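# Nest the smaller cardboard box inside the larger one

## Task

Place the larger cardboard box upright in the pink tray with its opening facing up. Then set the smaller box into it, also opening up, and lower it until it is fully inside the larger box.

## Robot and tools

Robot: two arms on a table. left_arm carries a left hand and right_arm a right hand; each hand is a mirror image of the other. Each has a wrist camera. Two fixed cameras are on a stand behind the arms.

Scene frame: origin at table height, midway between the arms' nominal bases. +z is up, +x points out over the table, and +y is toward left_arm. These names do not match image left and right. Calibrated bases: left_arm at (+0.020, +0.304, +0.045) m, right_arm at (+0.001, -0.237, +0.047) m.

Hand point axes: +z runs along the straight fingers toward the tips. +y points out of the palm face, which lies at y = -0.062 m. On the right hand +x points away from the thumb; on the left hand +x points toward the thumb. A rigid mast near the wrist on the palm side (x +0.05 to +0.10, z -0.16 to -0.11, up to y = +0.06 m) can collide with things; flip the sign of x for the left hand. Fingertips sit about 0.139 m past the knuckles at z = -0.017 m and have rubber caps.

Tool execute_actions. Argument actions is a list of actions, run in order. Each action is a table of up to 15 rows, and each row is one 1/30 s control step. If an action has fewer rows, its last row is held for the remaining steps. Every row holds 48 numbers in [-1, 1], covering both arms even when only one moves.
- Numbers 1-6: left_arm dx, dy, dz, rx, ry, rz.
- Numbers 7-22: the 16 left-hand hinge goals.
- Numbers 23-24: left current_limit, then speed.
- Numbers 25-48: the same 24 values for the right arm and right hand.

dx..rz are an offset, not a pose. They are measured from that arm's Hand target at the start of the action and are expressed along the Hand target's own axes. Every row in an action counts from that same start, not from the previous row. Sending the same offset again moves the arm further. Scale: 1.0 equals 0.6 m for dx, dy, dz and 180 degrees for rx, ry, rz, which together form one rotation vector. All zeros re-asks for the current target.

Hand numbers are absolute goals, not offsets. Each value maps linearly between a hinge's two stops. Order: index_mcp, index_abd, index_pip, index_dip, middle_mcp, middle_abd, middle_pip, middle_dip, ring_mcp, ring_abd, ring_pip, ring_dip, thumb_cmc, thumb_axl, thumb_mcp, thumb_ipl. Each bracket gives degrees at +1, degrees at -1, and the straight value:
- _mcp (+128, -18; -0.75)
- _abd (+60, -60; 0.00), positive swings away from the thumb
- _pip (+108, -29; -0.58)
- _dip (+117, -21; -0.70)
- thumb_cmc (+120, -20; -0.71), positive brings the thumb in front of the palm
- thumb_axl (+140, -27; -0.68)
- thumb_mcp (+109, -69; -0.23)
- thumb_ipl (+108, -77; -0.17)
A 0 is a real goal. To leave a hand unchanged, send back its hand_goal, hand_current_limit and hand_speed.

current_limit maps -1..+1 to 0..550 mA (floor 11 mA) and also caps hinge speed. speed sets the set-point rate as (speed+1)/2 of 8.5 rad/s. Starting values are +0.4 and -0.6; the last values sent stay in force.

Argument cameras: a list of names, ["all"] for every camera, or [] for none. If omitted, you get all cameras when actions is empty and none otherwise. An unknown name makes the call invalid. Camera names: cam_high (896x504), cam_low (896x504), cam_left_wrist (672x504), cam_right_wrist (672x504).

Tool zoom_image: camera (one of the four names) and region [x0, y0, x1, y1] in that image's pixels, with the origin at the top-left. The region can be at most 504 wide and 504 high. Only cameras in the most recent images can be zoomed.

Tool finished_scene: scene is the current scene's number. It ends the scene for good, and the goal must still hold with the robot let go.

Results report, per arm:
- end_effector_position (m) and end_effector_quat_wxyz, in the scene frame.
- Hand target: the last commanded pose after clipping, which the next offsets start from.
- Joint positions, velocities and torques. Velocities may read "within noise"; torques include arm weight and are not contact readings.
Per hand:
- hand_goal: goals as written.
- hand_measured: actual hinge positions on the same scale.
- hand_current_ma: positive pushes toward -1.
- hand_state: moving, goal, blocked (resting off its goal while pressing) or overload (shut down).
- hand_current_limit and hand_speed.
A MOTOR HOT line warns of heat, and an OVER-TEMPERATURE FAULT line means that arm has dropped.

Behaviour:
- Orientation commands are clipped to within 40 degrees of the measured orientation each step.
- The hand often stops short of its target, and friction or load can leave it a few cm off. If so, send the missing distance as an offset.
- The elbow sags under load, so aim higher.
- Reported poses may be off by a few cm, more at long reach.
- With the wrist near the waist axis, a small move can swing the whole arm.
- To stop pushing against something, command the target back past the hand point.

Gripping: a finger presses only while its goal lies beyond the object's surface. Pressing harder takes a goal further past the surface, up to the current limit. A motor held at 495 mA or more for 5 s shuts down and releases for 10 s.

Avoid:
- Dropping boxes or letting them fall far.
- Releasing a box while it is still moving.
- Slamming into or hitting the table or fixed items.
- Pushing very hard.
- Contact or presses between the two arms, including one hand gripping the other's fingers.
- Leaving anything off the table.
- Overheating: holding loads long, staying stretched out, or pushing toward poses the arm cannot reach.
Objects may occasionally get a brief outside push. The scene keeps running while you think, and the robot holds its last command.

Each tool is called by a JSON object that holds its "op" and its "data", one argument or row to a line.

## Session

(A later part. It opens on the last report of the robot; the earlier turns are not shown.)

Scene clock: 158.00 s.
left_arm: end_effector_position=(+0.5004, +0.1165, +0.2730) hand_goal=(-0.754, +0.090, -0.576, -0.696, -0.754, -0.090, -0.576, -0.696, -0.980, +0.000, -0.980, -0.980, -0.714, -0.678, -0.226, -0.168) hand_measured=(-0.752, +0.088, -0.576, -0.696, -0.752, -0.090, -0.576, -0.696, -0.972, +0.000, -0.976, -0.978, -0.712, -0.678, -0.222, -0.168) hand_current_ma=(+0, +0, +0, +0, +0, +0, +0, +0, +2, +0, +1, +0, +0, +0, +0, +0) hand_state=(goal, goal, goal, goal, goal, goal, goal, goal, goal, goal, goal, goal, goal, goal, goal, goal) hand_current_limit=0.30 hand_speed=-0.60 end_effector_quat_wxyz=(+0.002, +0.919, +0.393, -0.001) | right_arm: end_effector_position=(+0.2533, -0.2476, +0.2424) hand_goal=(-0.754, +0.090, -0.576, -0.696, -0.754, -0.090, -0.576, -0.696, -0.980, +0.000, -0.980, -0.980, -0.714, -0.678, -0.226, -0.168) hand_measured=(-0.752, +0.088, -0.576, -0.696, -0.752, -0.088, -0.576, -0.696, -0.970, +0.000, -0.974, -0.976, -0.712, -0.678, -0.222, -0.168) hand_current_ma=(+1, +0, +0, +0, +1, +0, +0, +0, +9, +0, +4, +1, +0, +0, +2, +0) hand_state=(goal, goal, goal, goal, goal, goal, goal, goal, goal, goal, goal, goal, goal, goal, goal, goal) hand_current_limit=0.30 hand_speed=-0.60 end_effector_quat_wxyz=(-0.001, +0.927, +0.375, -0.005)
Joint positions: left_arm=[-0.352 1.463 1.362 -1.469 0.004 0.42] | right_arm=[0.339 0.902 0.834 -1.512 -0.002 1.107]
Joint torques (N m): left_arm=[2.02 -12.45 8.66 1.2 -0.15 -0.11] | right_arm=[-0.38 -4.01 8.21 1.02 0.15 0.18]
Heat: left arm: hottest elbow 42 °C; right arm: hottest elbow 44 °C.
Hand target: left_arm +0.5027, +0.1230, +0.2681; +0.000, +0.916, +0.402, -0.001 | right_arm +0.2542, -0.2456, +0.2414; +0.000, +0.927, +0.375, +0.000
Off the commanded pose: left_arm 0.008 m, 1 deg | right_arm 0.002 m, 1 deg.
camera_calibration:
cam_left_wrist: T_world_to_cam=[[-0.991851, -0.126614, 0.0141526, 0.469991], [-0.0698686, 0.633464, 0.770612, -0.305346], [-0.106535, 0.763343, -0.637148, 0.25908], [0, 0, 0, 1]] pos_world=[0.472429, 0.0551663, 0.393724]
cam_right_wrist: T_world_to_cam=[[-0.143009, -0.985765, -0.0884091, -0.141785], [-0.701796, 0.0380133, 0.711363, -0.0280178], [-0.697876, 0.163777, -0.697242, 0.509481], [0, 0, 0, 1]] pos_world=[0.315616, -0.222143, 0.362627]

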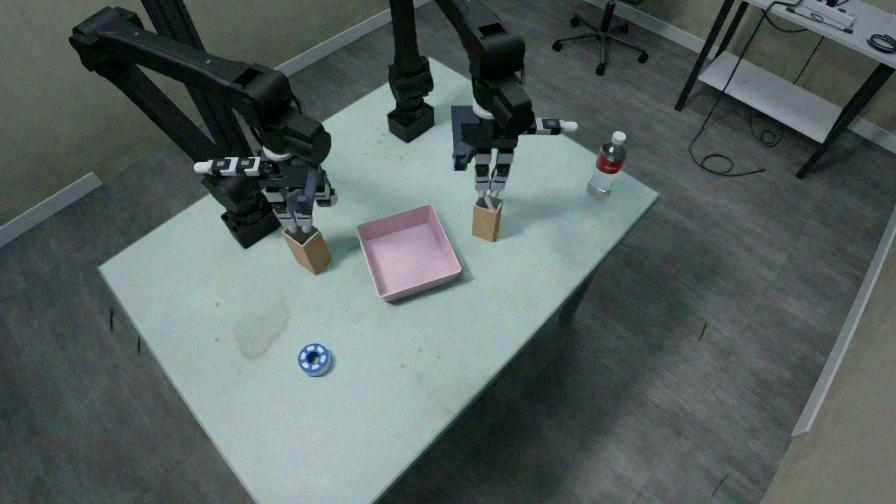

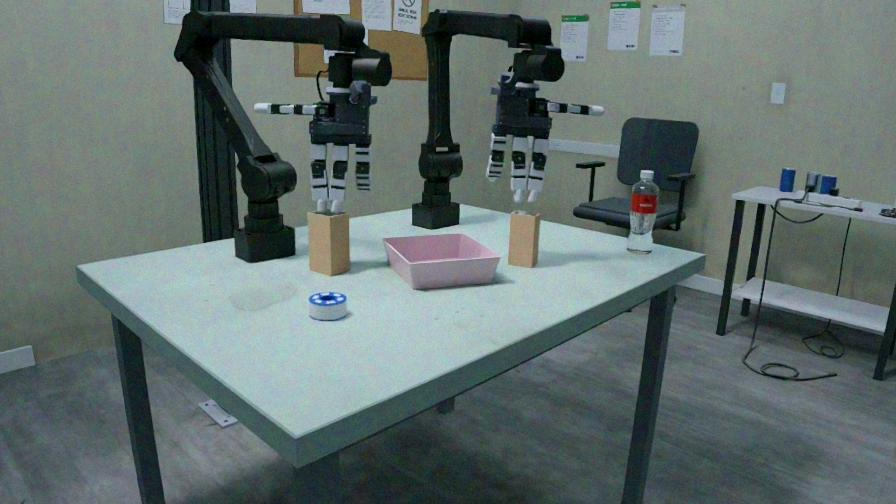

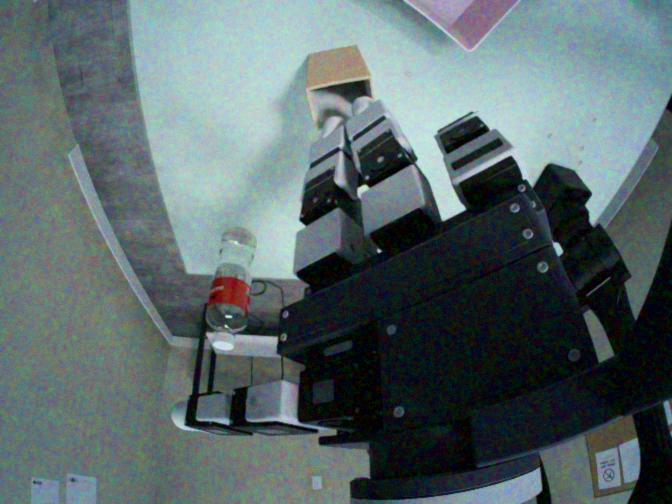

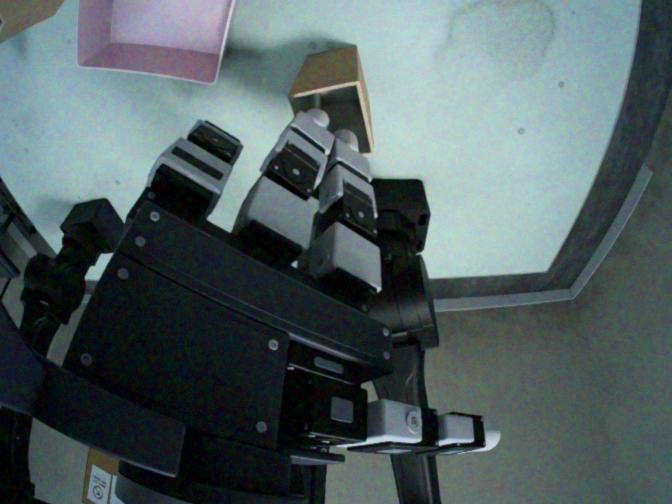

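{"op": "execute_actions", "data": {
  "actions": [
    [[0.0072,-0.002,0.028,0,0,0,-0.754,0.09,-0.576,-0.696,-0.754,-0.09,-0.576,-0.696,-0.98,0,-0.98,-0.98,-0.714,-0.678,-0.226,-0.168,0.3,-0.6,0.0024,0.0024,0.0235,0,0,0,-0.754,0.09,-0.576,-0.696,-0.754,-0.09,-0.576,-0.696,-0.98,0,-0.98,-0.98,-0.714,-0.678,-0.226,-0.168,0.3,-0.6]],
    [[0,0,0,0,0,0,-0.754,0.09,-0.576,-0.696,-0.754,-0.09,-0.576,-0.696,-0.98,0,-0.98,-0.98,-0.714,-0.678,-0.226,-0.168,0.3,-0.6,0,0,0,0,0,0,-0.754,-0.14,-0.576,-0.696,-0.754,0.14,-0.576,-0.696,-0.98,0,-0.98,-0.98,-0.714,-0.678,-0.226,-0.168,0.3,-0.85]]
  ],
  "cameras": ["cam_high", "cam_low", "cam_left_wrist", "cam_right_wrist"]
}}

{"op": "zoom_image", "data": {
  "camera": "cam_right_wrist",
  "region": [200, 0, 420, 170]
}}

{"op": "zoom_image", "data": {
  "camera": "cam_low",
  "region": [270, 150, 390, 290]
}}

{"op": "zoom_image", "data": {
  "camera": "cam_left_wrist",
  "region": [260, 0, 480, 170]
}}

{"op": "zoom_image", "data": {
  "camera": "cam_high",
  "region": [440, 140, 540, 260]
}}

{"op": "zoom_image", "data": {
  "camera": "cam_low",
  "region": [480, 150, 580, 280]
}}

Scene clock: 180.87 s.
left_arm: end_effector_position=(+0.5025, +0.1214, +0.2599) hand_goal=(-0.754, +0.090, -0.576, -0.696, -0.754, -0.090, -0.576, -0.696, -0.980, +0.000, -0.980, -0.980, -0.714, -0.678, -0.226, -0.168) hand_measured=(-0.752, +0.088, -0.576, -0.696, -0.752, -0.090, -0.576, -0.696, -0.972, +0.000, -0.976, -0.978, -0.712, -0.678, -0.222, -0.168) hand_current_ma=(+0, +0, +0, +0, +0, +0, +0, +0, +2, +0, +1, +0, +0, +0, +0, +0) hand_state=(goal, goal, goal, goal, goal, goal, goal, goal, goal, goal, goal, goal, goal, goal, goal, goal) hand_current_limit=0.30 hand_speed=-0.60 end_effector_quat_wxyz=(+0.004, +0.917, +0.398, +0.002) | right_arm: end_effector_position=(+0.2547, -0.2472, +0.2305) hand_goal=(-0.754, -0.140, -0.576, -0.696, -0.754, +0.140, -0.576, -0.696, -0.980, +0.000, -0.980, -0.980, -0.714, -0.678, -0.226, -0.168) hand_measured=(-0.752, -0.038, -0.576, -0.696, -0.752, +0.046, -0.576, -0.696, -0.970, +0.000, -0.974, -0.976, -0.712, -0.678, -0.222, -0.168) hand_current_ma=(+1, +217, +0, +0, +1, -196, +0, +0, +9, +0, +4, +1, +0, +0, +2, +0) hand_state=(goal, blocked, goal, goal, goal, blocked, goal, goal, goal, goal, goal, goal, goal, goal, goal, goal) hand_current_limit=0.30 hand_speed=-0.85 end_effector_quat_wxyz=(-0.001, +0.927, +0.375, +0.000)
Joint positions: left_arm=[-0.342 1.463 1.326 -1.425 0.004 0.42] | right_arm=[0.339 0.902 0.802 -1.47 -0.002 1.107]
Joint torques (N m): left_arm=[1.96 -11.81 8.65 1.2 -0.14 -0.07] | right_arm=[-0.32 -4.48 7.91 0.95 0.11 0.13]
Heat: left arm: hottest elbow 40 °C; right arm: hottest elbow 42 °C.
Hand target: left_arm +0.5048, +0.1270, +0.2514; +0.000, +0.915, +0.402, +0.000 | right_arm +0.2562, -0.2457, +0.2273; +0.000, +0.927, +0.375, +0.000
Off the commanded pose: left_arm 0.010 m, 1 deg | right_arm 0.004 m, 0 deg.
camera_calibration:
cam_left_wrist: T_world_to_cam=[[-0.990523, -0.137165, 0.00710205, 0.475359], [-0.0823219, 0.634281, 0.768707, -0.291564], [-0.109944, 0.760838, -0.639561, 0.249962], [0, 0, 0, 1]] pos_world=[0.474334, 0.0599558, 0.380618]
cam_right_wrist: T_world_to_cam=[[-0.142085, -0.985498, -0.0927695, -0.141362], [-0.708516, 0.0358063, 0.704786, -0.0159173], [-0.691243, 0.165868, -0.703329, 0.502235], [0, 0, 0, 1]] pos_world=[0.315803, -0.222047, 0.35134]

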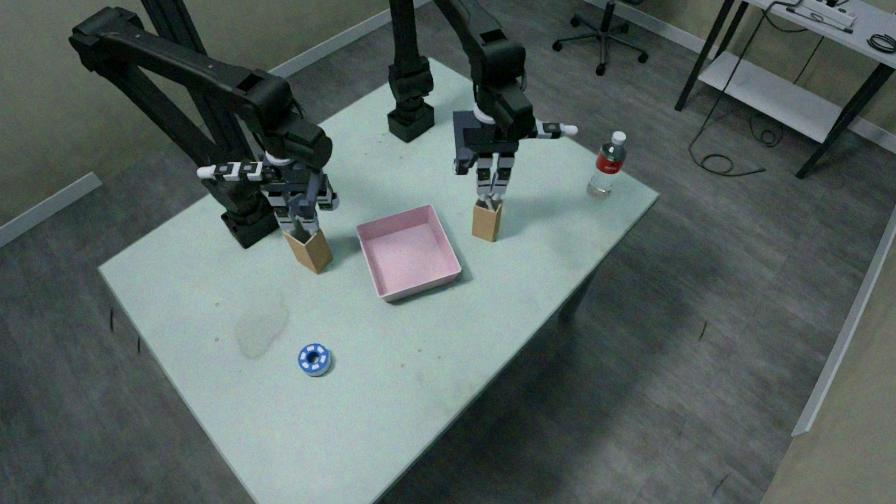

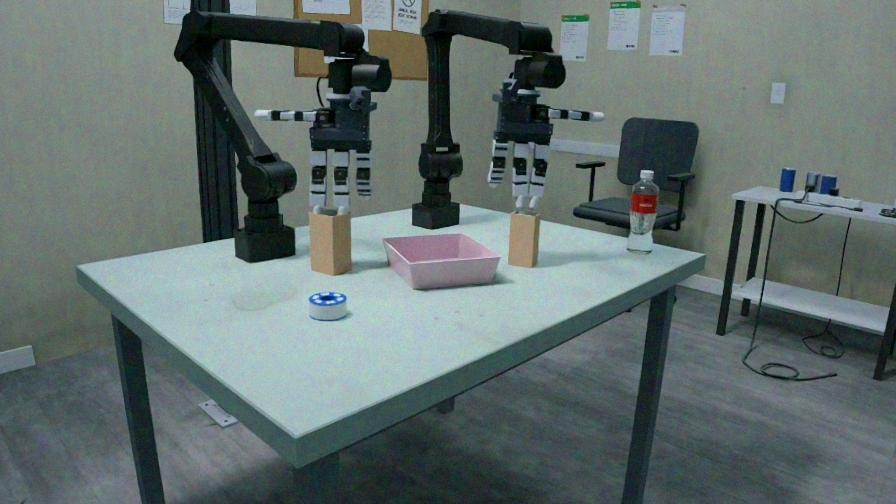

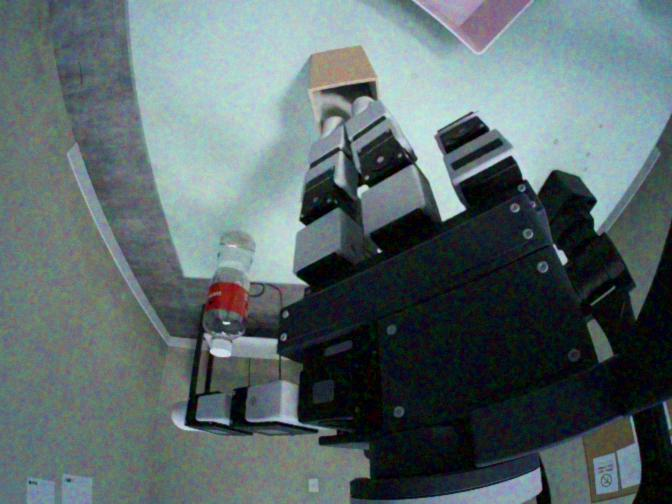

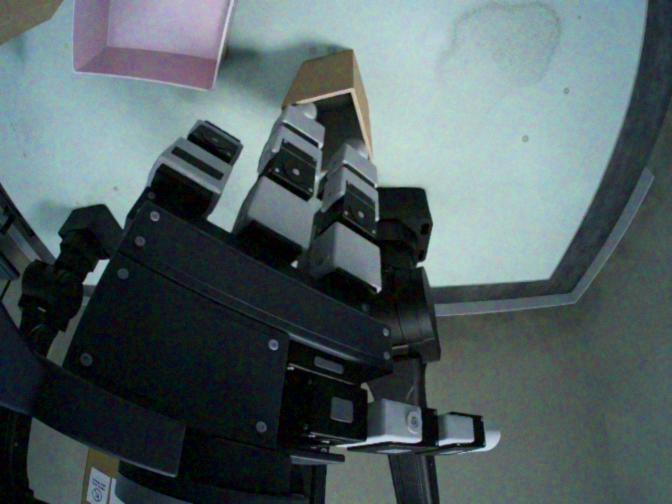

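Scaled by 2.291 from the camera's 672x504 image, which has a finer 960x720 frame.

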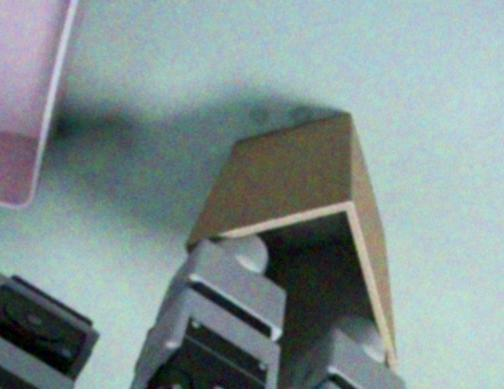

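Scaled by 3.600 from the camera's 896x504 image, which has a finer 1280x720 frame.

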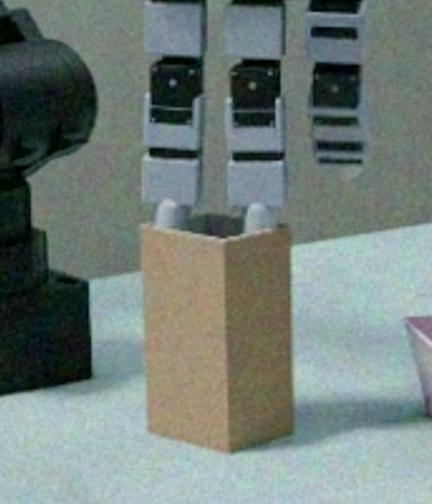

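Scaled by 2.291 from the camera's 672x504 image, which has a finer 960x720 frame.

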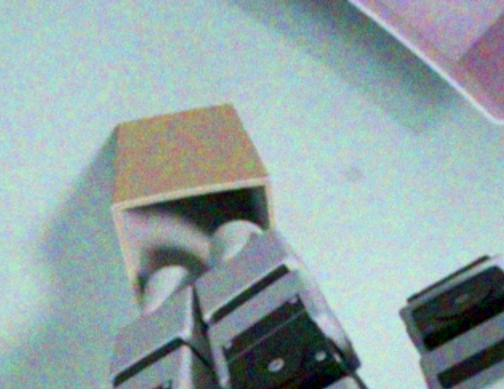

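Scaled by 4.200 from the camera's 896x504 image, which has a finer 1280x720 frame.

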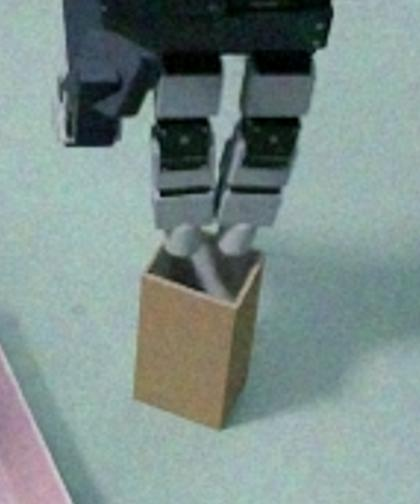

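Scaled by 3.877 from the camera's 896x504 image, which has a finer 1280x720 frame.

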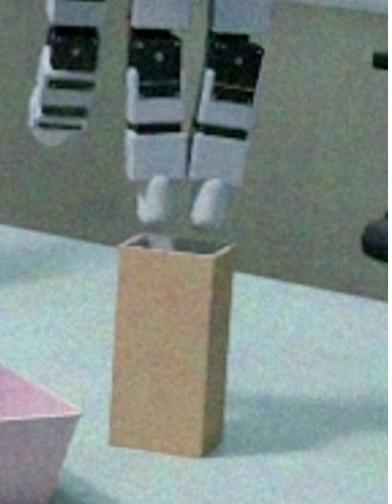

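{"op": "execute_actions", "data": {
  "actions": [
    [[0,0,0.024,0,0,0,-0.754,0.094,-0.576,-0.696,-0.754,-0.094,-0.576,-0.696,-0.98,0,-0.98,-0.98,-0.714,-0.678,-0.226,-0.168,0.3,-0.6,0,0,-0.07,0,0,0,-0.754,-0.15,-0.576,-0.696,-0.754,0.15,-0.576,-0.696,-0.98,0,-0.98,-0.98,-0.714,-0.678,-0.226,-0.168,0.3,-0.85]],
    [[0,0,0,0,0,0,-0.754,0.094,-0.576,-0.696,-0.754,-0.094,-0.576,-0.696,-0.98,0,-0.98,-0.98,-0.714,-0.678,-0.226,-0.168,0.3,-0.6,0,0,-0.08,0,0,0,-0.754,-0.15,-0.576,-0.696,-0.754,0.15,-0.576,-0.696,-0.98,0,-0.98,-0.98,-0.714,-0.678,-0.226,-0.168,0.3,-0.85]]
  ],
  "cameras": ["cam_high", "cam_low", "cam_left_wrist", "cam_right_wrist"]
}}

{"op": "zoom_image", "data": {
  "camera": "cam_low",
  "region": [270, 130, 410, 290]
}}

{"op": "zoom_image", "data": {
  "camera": "cam_left_wrist",
  "region": [260, 0, 480, 170]
}}

{"op": "zoom_image", "data": {
  "camera": "cam_high",
  "region": [440, 140, 540, 260]
}}

{"op": "zoom_image", "data": {
  "camera": "cam_low",
  "region": [480, 150, 580, 280]
}}

Scene clock: 199.17 s.
left_arm: end_effector_position=(+0.5023, +0.1214, +0.2485) hand_goal=(-0.754, +0.094, -0.576, -0.696, -0.754, -0.094, -0.576, -0.696, -0.980, +0.000, -0.980, -0.980, -0.714, -0.678, -0.226, -0.168) hand_measured=(-0.752, +0.090, -0.576, -0.696, -0.752, -0.090, -0.576, -0.696, -0.972, +0.000, -0.976, -0.978, -0.712, -0.678, -0.222, -0.168) hand_current_ma=(+0, +0, +0, +0, +0, +0, +0, +0, +2, +0, +1, +0, +0, +0, +0, +0) hand_state=(goal, goal, goal, goal, goal, goal, goal, goal, goal, goal, goal, goal, goal, goal, goal, goal) hand_current_limit=0.30 hand_speed=-0.60 end_effector_quat_wxyz=(+0.006, +0.917, +0.398, +0.004) | right_arm: end_effector_position=(+0.2516, -0.2490, +0.3003) hand_goal=(-0.754, -0.150, -0.576, -0.696, -0.754, +0.150, -0.576, -0.696, -0.980, +0.000, -0.980, -0.980, -0.714, -0.678, -0.226, -0.168) hand_measured=(-0.752, -0.038, -0.576, -0.696, -0.752, +0.046, -0.576, -0.696, -0.970, +0.000, -0.974, -0.976, -0.712, -0.678, -0.222, -0.168) hand_current_ma=(+1, +250, +0, +0, +1, -224, +0, +0, +9, +0, +4, +1, +0, +0, +3, +0) hand_state=(goal, blocked, goal, goal, goal, blocked, goal, goal, goal, goal, goal, goal, goal, goal, goal, goal) hand_current_limit=0.30 hand_speed=-0.85 end_effector_quat_wxyz=(+0.001, +0.927, +0.374, -0.007)
Joint positions: left_arm=[-0.342 1.463 1.294 -1.387 0.004 0.42] | right_arm=[0.34 0.901 0.984 -1.667 0.003 1.11]
Joint torques (N m): left_arm=[2.02 -11.22 8.58 1.22 -0.13 -0.08] | right_arm=[0.09 -4.42 11.88 -0.24 0.21 0.19]
Heat: left arm: hottest elbow 40 °C; right arm: hottest elbow 44 °C.
Hand target: left_arm +0.5048, +0.1270, +0.2369; +0.000, +0.915, +0.402, +0.000 | right_arm +0.2562, -0.2457, +0.3173; +0.000, +0.927, +0.375, +0.000
Off the commanded pose: left_arm 0.013 m, 1 deg | right_arm 0.018 m, 1 deg.
joint sent to its limit (right arm) — joint 4 (wrist pitch), lower limit. The joint targets still meet the commanded pose.
camera_calibration:
cam_left_wrist: T_world_to_cam=[[-0.990538, -0.137231, 0.00168006, 0.476612], [-0.086786, 0.635814, 0.766947, -0.280311], [-0.106317, 0.759545, -0.641708, 0.241433], [0, 0, 0, 1]] pos_world=[0.473443, 0.0602526, 0.369113]
cam_right_wrist: T_world_to_cam=[[-0.145364, -0.985945, -0.082346, -0.13944], [-0.700173, 0.0437119, 0.712634, -0.0697812], [-0.699019, 0.161248, -0.696686, 0.548269], [0, 0, 0, 1]] pos_world=[0.314121, -0.222837, 0.420217]

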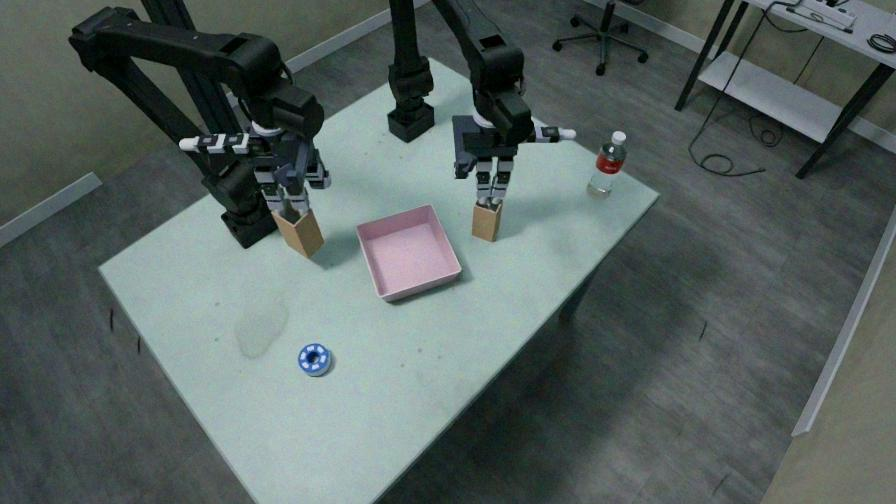

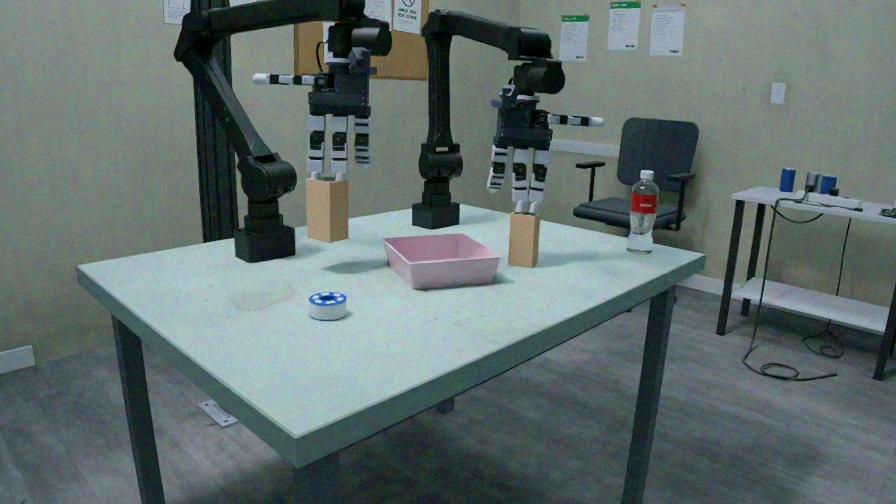

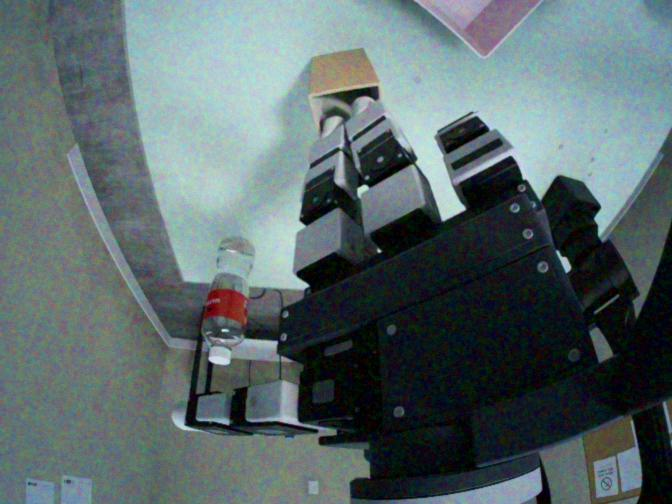

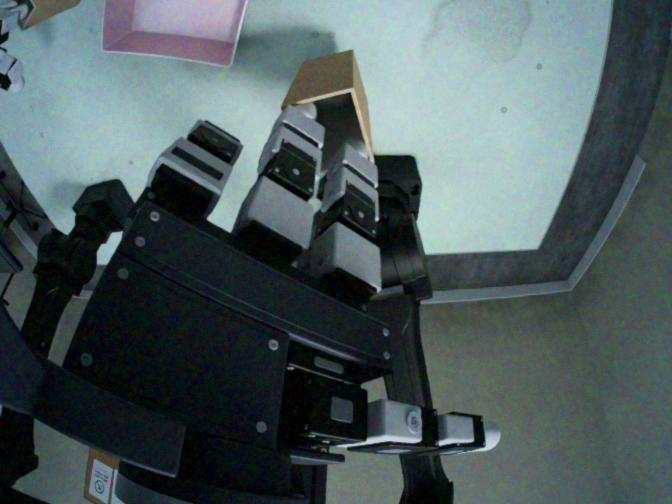

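Scaled by 3.150 from the camera's 896x504 image, which has a finer 1280x720 frame.

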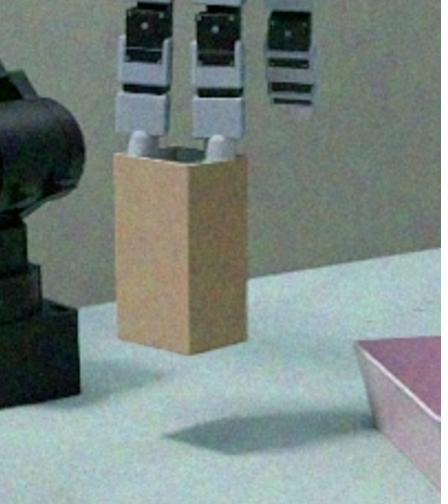

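Scaled by 2.291 from the camera's 672x504 image, which has a finer 960x720 frame.

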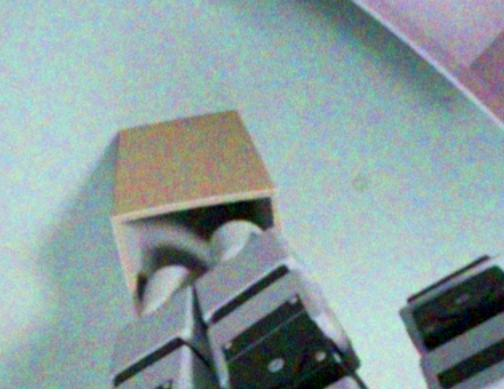

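Scaled by 4.200 from the camera's 896x504 image, which has a finer 1280x720 frame.

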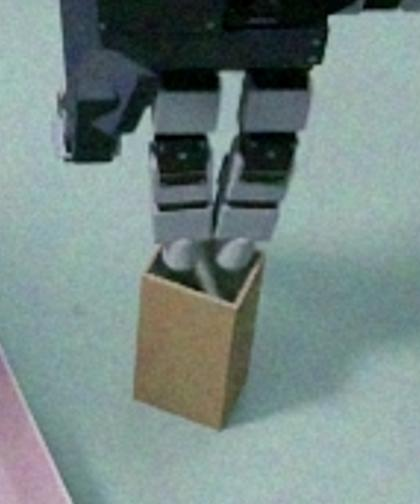

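Scaled by 3.877 from the camera's 896x504 image, which has a finer 1280x720 frame.

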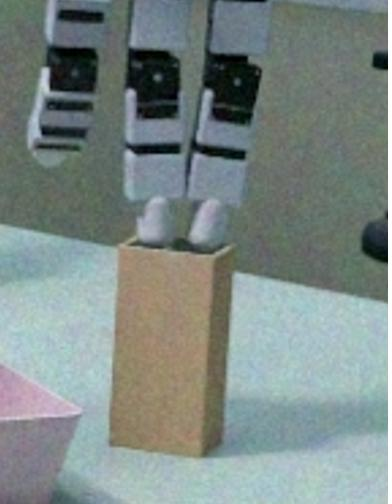

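{"op": "execute_actions", "data": {
  "actions": [
    [[0,0,0.023,0,0,0,-0.754,0.094,-0.576,-0.696,-0.754,-0.094,-0.576,-0.696,-0.98,0,-0.98,-0.98,-0.714,-0.678,-0.226,-0.168,0.3,-0.6,0.08,-0.003,-0.01,0,0,0,-0.754,-0.15,-0.576,-0.696,-0.754,0.15,-0.576,-0.696,-0.98,0,-0.98,-0.98,-0.714,-0.678,-0.226,-0.168,0.3,-0.85]],
    [[0,0,0,0,0,0,-0.754,-0.09,-0.576,-0.696,-0.754,0.09,-0.576,-0.696,-0.98,0,-0.98,-0.98,-0.714,-0.678,-0.226,-0.168,0.3,-0.85,0.1,-0.004,0,0,0,0,-0.754,-0.15,-0.576,-0.696,-0.754,0.15,-0.576,-0.696,-0.98,0,-0.98,-0.98,-0.714,-0.678,-0.226,-0.168,0.3,-0.85]]
  ],
  "cameras": ["cam_high", "cam_low", "cam_left_wrist", "cam_right_wrist"]
}}

{"op": "zoom_image", "data": {
  "camera": "cam_left_wrist",
  "region": [260, 0, 480, 170]
}}

{"op": "zoom_image", "data": {
  "camera": "cam_high",
  "region": [440, 140, 540, 260]
}}

{"op": "zoom_image", "data": {
  "camera": "cam_low",
  "region": [480, 150, 580, 280]
}}

Scene clock: 218.67 s.
left_arm: end_effector_position=(+0.5026, +0.1213, +0.2345) hand_goal=(-0.754, -0.090, -0.576, -0.696, -0.754, +0.090, -0.576, -0.696, -0.980, +0.000, -0.980, -0.980, -0.714, -0.678, -0.226, -0.168) hand_measured=(-0.754, +0.046, -0.576, -0.696, -0.750, -0.050, -0.576, -0.696, -0.972, +0.000, -0.976, -0.978, -0.712, -0.678, -0.222, -0.168) hand_current_ma=(+0, +234, +0, +0, +0, -247, +0, +0, +2, +0, +1, +0, +0, +0, +0, +0) hand_state=(goal, blocked, goal, goal, goal, blocked, goal, goal, goal, goal, goal, goal, goal, goal, goal, goal) hand_current_limit=0.30 hand_speed=-0.85 end_effector_quat_wxyz=(+0.006, +0.917, +0.398, +0.004) | right_arm: end_effector_position=(+0.3206, -0.1729, +0.3068) hand_goal=(-0.754, -0.150, -0.576, -0.696, -0.754, +0.150, -0.576, -0.696, -0.980, +0.000, -0.980, -0.980, -0.714, -0.678, -0.226, -0.168) hand_measured=(-0.752, -0.038, -0.576, -0.696, -0.752, +0.046, -0.576, -0.696, -0.970, +0.000, -0.974, -0.976, -0.712, -0.678, -0.222, -0.168) hand_current_ma=(+1, +250, +0, +0, +1, -223, +0, +0, +8, +0, +4, +1, +0, +0, +3, +0) hand_state=(goal, blocked, goal, goal, goal, blocked, goal, goal, goal, goal, goal, goal, goal, goal, goal, goal) hand_current_limit=0.30 hand_speed=-0.85 end_effector_quat_wxyz=(+0.001, +0.925, +0.379, -0.023)
Joint positions: left_arm=[-0.342 1.471 1.266 -1.351 0.004 0.42] | right_arm=[0.504 1.175 1.18 -1.621 -0.002 1.264]
Joint torques (N m): left_arm=[2.08 -11.22 8.53 1.22 -0.12 -0.08] | right_arm=[-1.03 -8.29 12.1 0.29 0.15 0.19]
Motor temperatures (°C): left_arm=[25 34 39 24 24 26] | right_arm=[27 25 45 25 23 25]
Heat: left arm: hottest elbow 39 °C; right arm: hottest elbow 45 °C.
Hand target: left_arm +0.5048, +0.1270, +0.2232; +0.000, +0.915, +0.402, +0.000 | right_arm +0.3309, -0.1675, +0.3232; +0.000, +0.927, +0.375, +0.000
Off the commanded pose: left_arm 0.013 m, 1 deg | right_arm 0.020 m, 3 deg.
camera_calibration:
cam_left_wrist: T_world_to_cam=[[-0.990543, -0.137186, 0.00201511, 0.476898], [-0.0864854, 0.635732, 0.767049, -0.26965], [-0.106509, 0.759621, -0.641585, 0.23261], [0, 0, 0, 1]] pos_world=[0.473843, 0.0601528, 0.355113]
cam_right_wrist: T_world_to_cam=[[-0.137559, -0.988208, -0.0672536, -0.061399], [-0.679021, 0.0446513, 0.732759, -0.0421663], [-0.721116, 0.146464, -0.677156, 0.587318], [0, 0, 0, 1]] pos_world=[0.386446, -0.144813, 0.424474]

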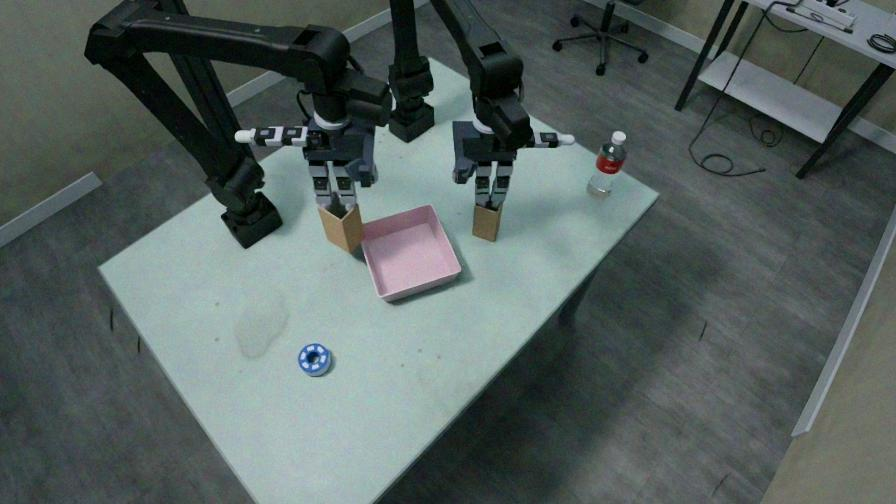

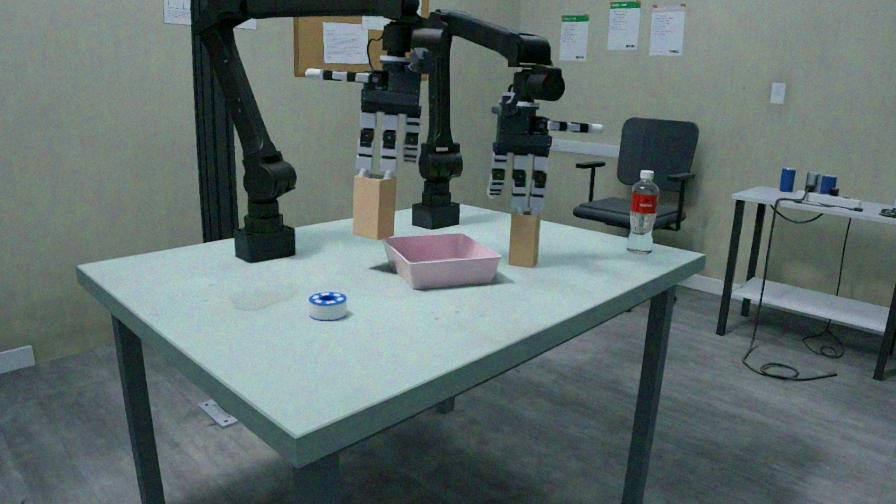

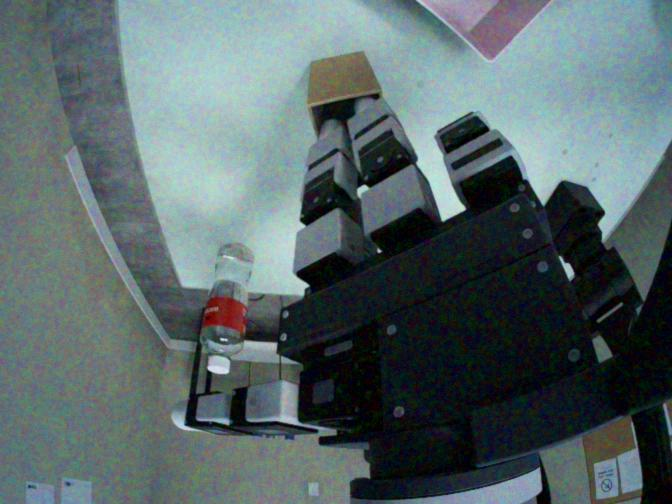

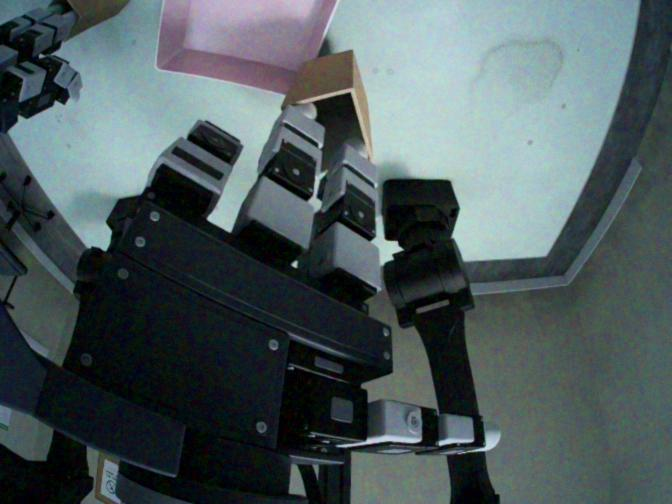

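Scaled by 2.291 from the camera's 672x504 image, which has a finer 960x720 frame.

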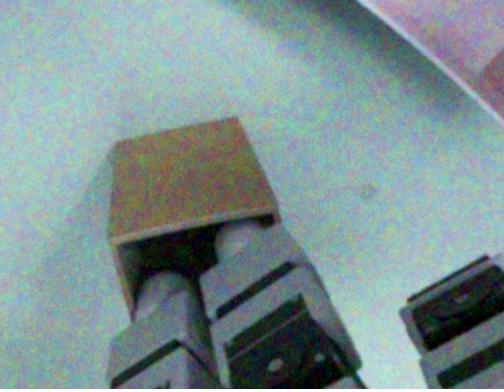

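Scaled by 4.200 from the camera's 896x504 image, which has a finer 1280x720 frame.

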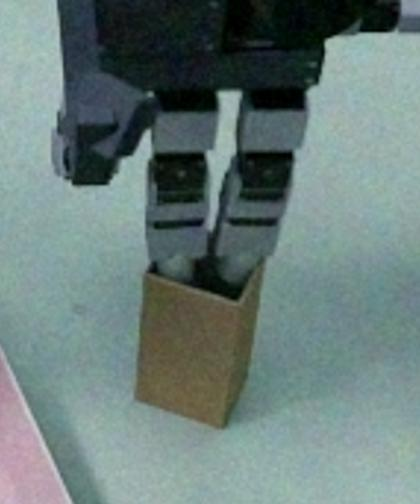

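Scaled by 3.877 from the camera's 896x504 image, which has a finer 1280x720 frame.

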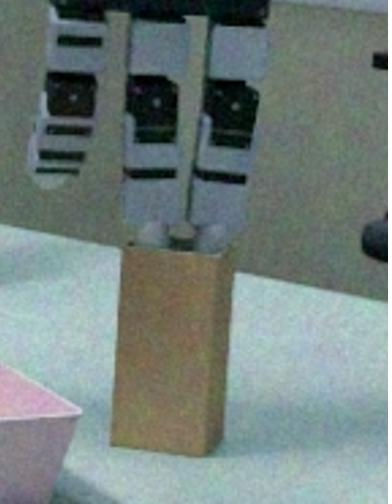

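{"op": "execute_actions", "data": {
  "actions": [
    [[0,0,0.004,0,0,0,-0.754,0.06,-0.576,-0.696,-0.754,-0.06,-0.576,-0.696,-0.98,0,-0.98,-0.98,-0.714,-0.678,-0.226,-0.168,0.3,-0.8,0,0,0,0,0,0,-0.754,-0.15,-0.576,-0.696,-0.754,0.15,-0.576,-0.696,-0.98,0,-0.98,-0.98,-0.714,-0.678,-0.226,-0.168,0.3,-0.85]],
    [[0,0,0,0,0,0,-0.754,-0.1,-0.576,-0.696,-0.754,0.1,-0.576,-0.696,-0.98,0,-0.98,-0.98,-0.714,-0.678,-0.226,-0.168,0.3,-0.8,0,0,0,0,0,0,-0.754,-0.15,-0.576,-0.696,-0.754,0.15,-0.576,-0.696,-0.98,0,-0.98,-0.98,-0.714,-0.678,-0.226,-0.168,0.3,-0.85]],
    [[0,0,-0.08,0,0,0,-0.754,-0.1,-0.576,-0.696,-0.754,0.1,-0.576,-0.696,-0.98,0,-0.98,-0.98,-0.714,-0.678,-0.226,-0.168,0.3,-0.8,0,0,0,0,0,0,-0.754,-0.15,-0.576,-0.696,-0.754,0.15,-0.576,-0.696,-0.98,0,-0.98,-0.98,-0.714,-0.678,-0.226,-0.168,0.3,-0.85]],
    [[0,0,-0.08,0,0,0,-0.754,-0.1,-0.576,-0.696,-0.754,0.1,-0.576,-0.696,-0.98,0,-0.98,-0.98,-0.714,-0.678,-0.226,-0.168,0.3,-0.8,0,0,0,0,0,0,-0.754,-0.15,-0.576,-0.696,-0.754,0.15,-0.576,-0.696,-0.98,0,-0.98,-0.98,-0.714,-0.678,-0.226,-0.168,0.3,-0.85]]
  ],
  "cameras": ["cam_high", "cam_low", "cam_left_wrist", "cam_right_wrist"]
}}

{"op": "zoom_image", "data": {
  "camera": "cam_left_wrist",
  "region": [260, 0, 480, 170]
}}

{"op": "zoom_image", "data": {
  "camera": "cam_low",
  "region": [480, 130, 600, 280]
}}

Scene clock: 232.53 s.
left_arm: end_effector_position=(+0.4890, +0.1261, +0.2894) hand_goal=(-0.754, -0.100, -0.576, -0.696, -0.754, +0.100, -0.576, -0.696, -0.980, +0.000, -0.980, -0.980, -0.714, -0.678, -0.226, -0.168) hand_measured=(-0.756, +0.042, -0.576, -0.696, -0.746, -0.048, -0.574, -0.696, -0.972, +0.000, -0.976, -0.978, -0.712, -0.678, -0.222, -0.168) hand_current_ma=(+0, +257, +0, +0, +1, -274, +0, +0, +2, +0, +1, +0, +0, +0, +0, +0) hand_state=(goal, blocked, goal, goal, goal, blocked, goal, goal, goal, goal, goal, goal, goal, goal, goal, goal) hand_current_limit=0.30 hand_speed=-0.80 end_effector_quat_wxyz=(-0.016, +0.917, +0.398, -0.020) | right_arm: end_effector_position=(+0.3205, -0.1730, +0.3069) hand_goal=(-0.754, -0.150, -0.576, -0.696, -0.754, +0.150, -0.576, -0.696, -0.980, +0.000, -0.980, -0.980, -0.714, -0.678, -0.226, -0.168) hand_measured=(-0.752, -0.038, -0.576, -0.696, -0.752, +0.046, -0.576, -0.696, -0.970, +0.000, -0.974, -0.976, -0.712, -0.678, -0.222, -0.168) hand_current_ma=(+1, +250, +0, +0, +1, -223, +0, +0, +8, +0, +4, +1, +0, +0, +3, +0) hand_state=(goal, blocked, goal, goal, goal, blocked, goal, goal, goal, goal, goal, goal, goal, goal, goal, goal) hand_current_limit=0.30 hand_speed=-0.85 end_effector_quat_wxyz=(+0.001, +0.925, +0.379, -0.023)
Joint positions: left_arm=[-0.342 1.456 1.408 -1.574 0.003 0.42] | right_arm=[0.504 1.175 1.18 -1.621 -0.002 1.265]
Joint torques (N m): left_arm=[1.9 -12.75 14.42 0.44 -0.12 -0.07] | right_arm=[-0.62 -9.29 12.23 0.14 0.08 0.18]
Heat: left arm: hottest elbow 40 °C; right arm: hottest elbow 47 °C.
Hand target: left_arm +0.5048, +0.1271, +0.3165; +0.000, +0.915, +0.402, -0.001 | right_arm +0.3309, -0.1675, +0.3232; +0.000, +0.927, +0.375, +0.000
Off the commanded pose: left_arm 0.032 m, 3 deg | right_arm 0.020 m, 3 deg.
camera_calibration:
cam_left_wrist: T_world_to_cam=[[-0.988681, -0.137801, 0.0593288, 0.446504], [-0.0392367, 0.619173, 0.784274, -0.341905], [-0.144808, 0.773069, -0.617572, 0.272862], [0, 0, 0, 1]] pos_world=[0.467548, 0.0622861, 0.410168]
cam_right_wrist: T_world_to_cam=[[-0.13823, -0.988135, -0.0669462, -0.0613655], [-0.679086, 0.04536, 0.732656, -0.0421308], [-0.720926, 0.146738, -0.677298, 0.587355], [0, 0, 0, 1]] pos_world=[0.386347, -0.144913, 0.424574]

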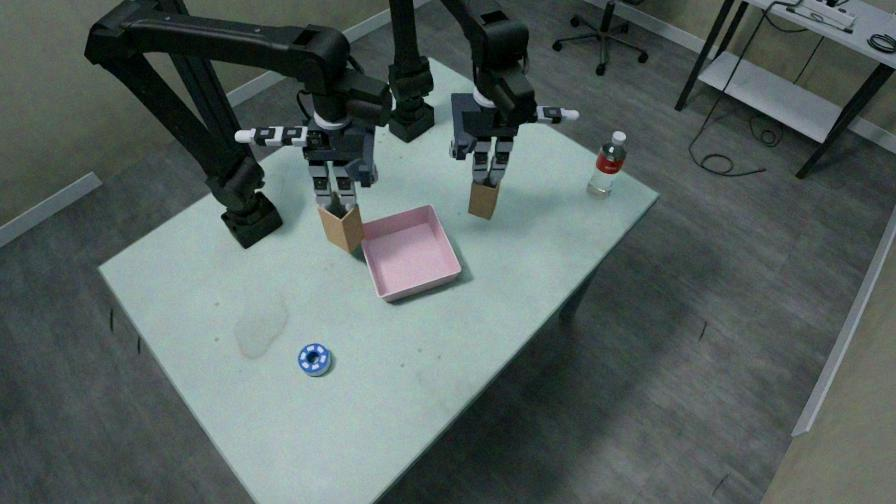

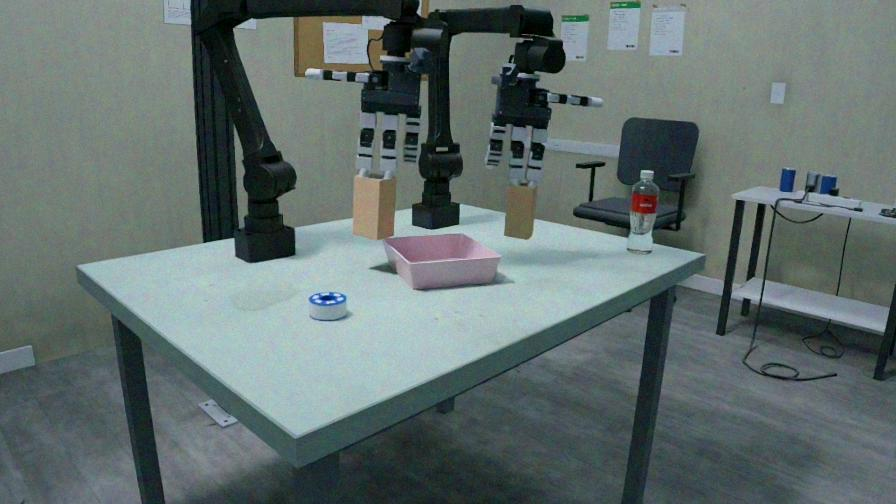

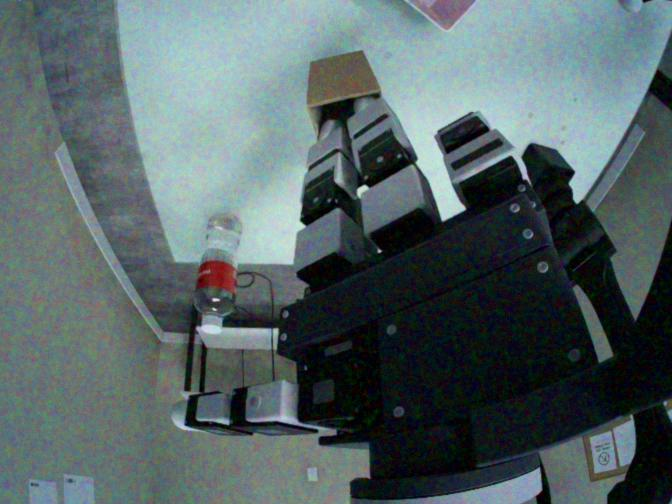

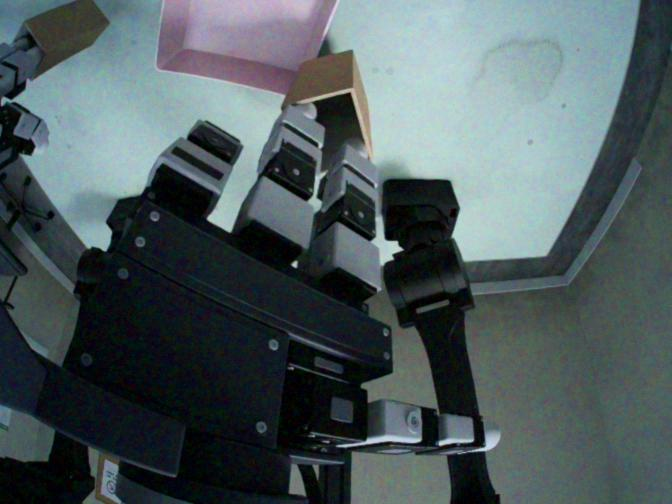

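Scaled by 2.291 from the camera's 672x504 image, which has a finer 960x720 frame.

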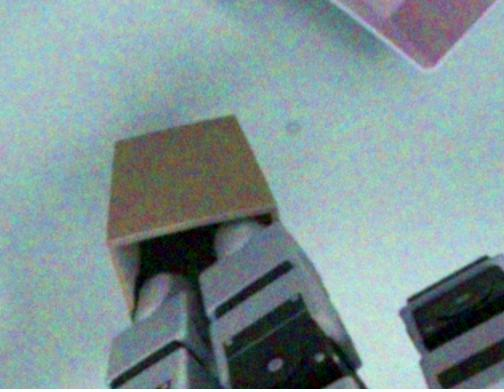

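Scaled by 3.360 from the camera's 896x504 image, which has a finer 1280x720 frame.

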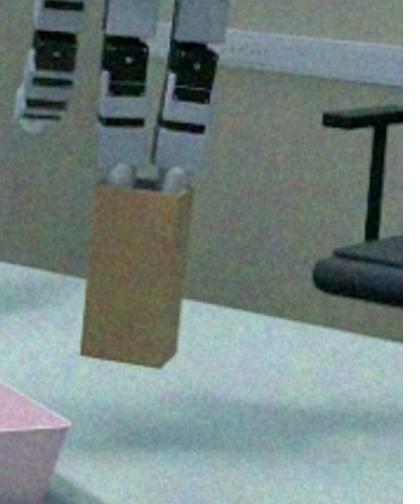

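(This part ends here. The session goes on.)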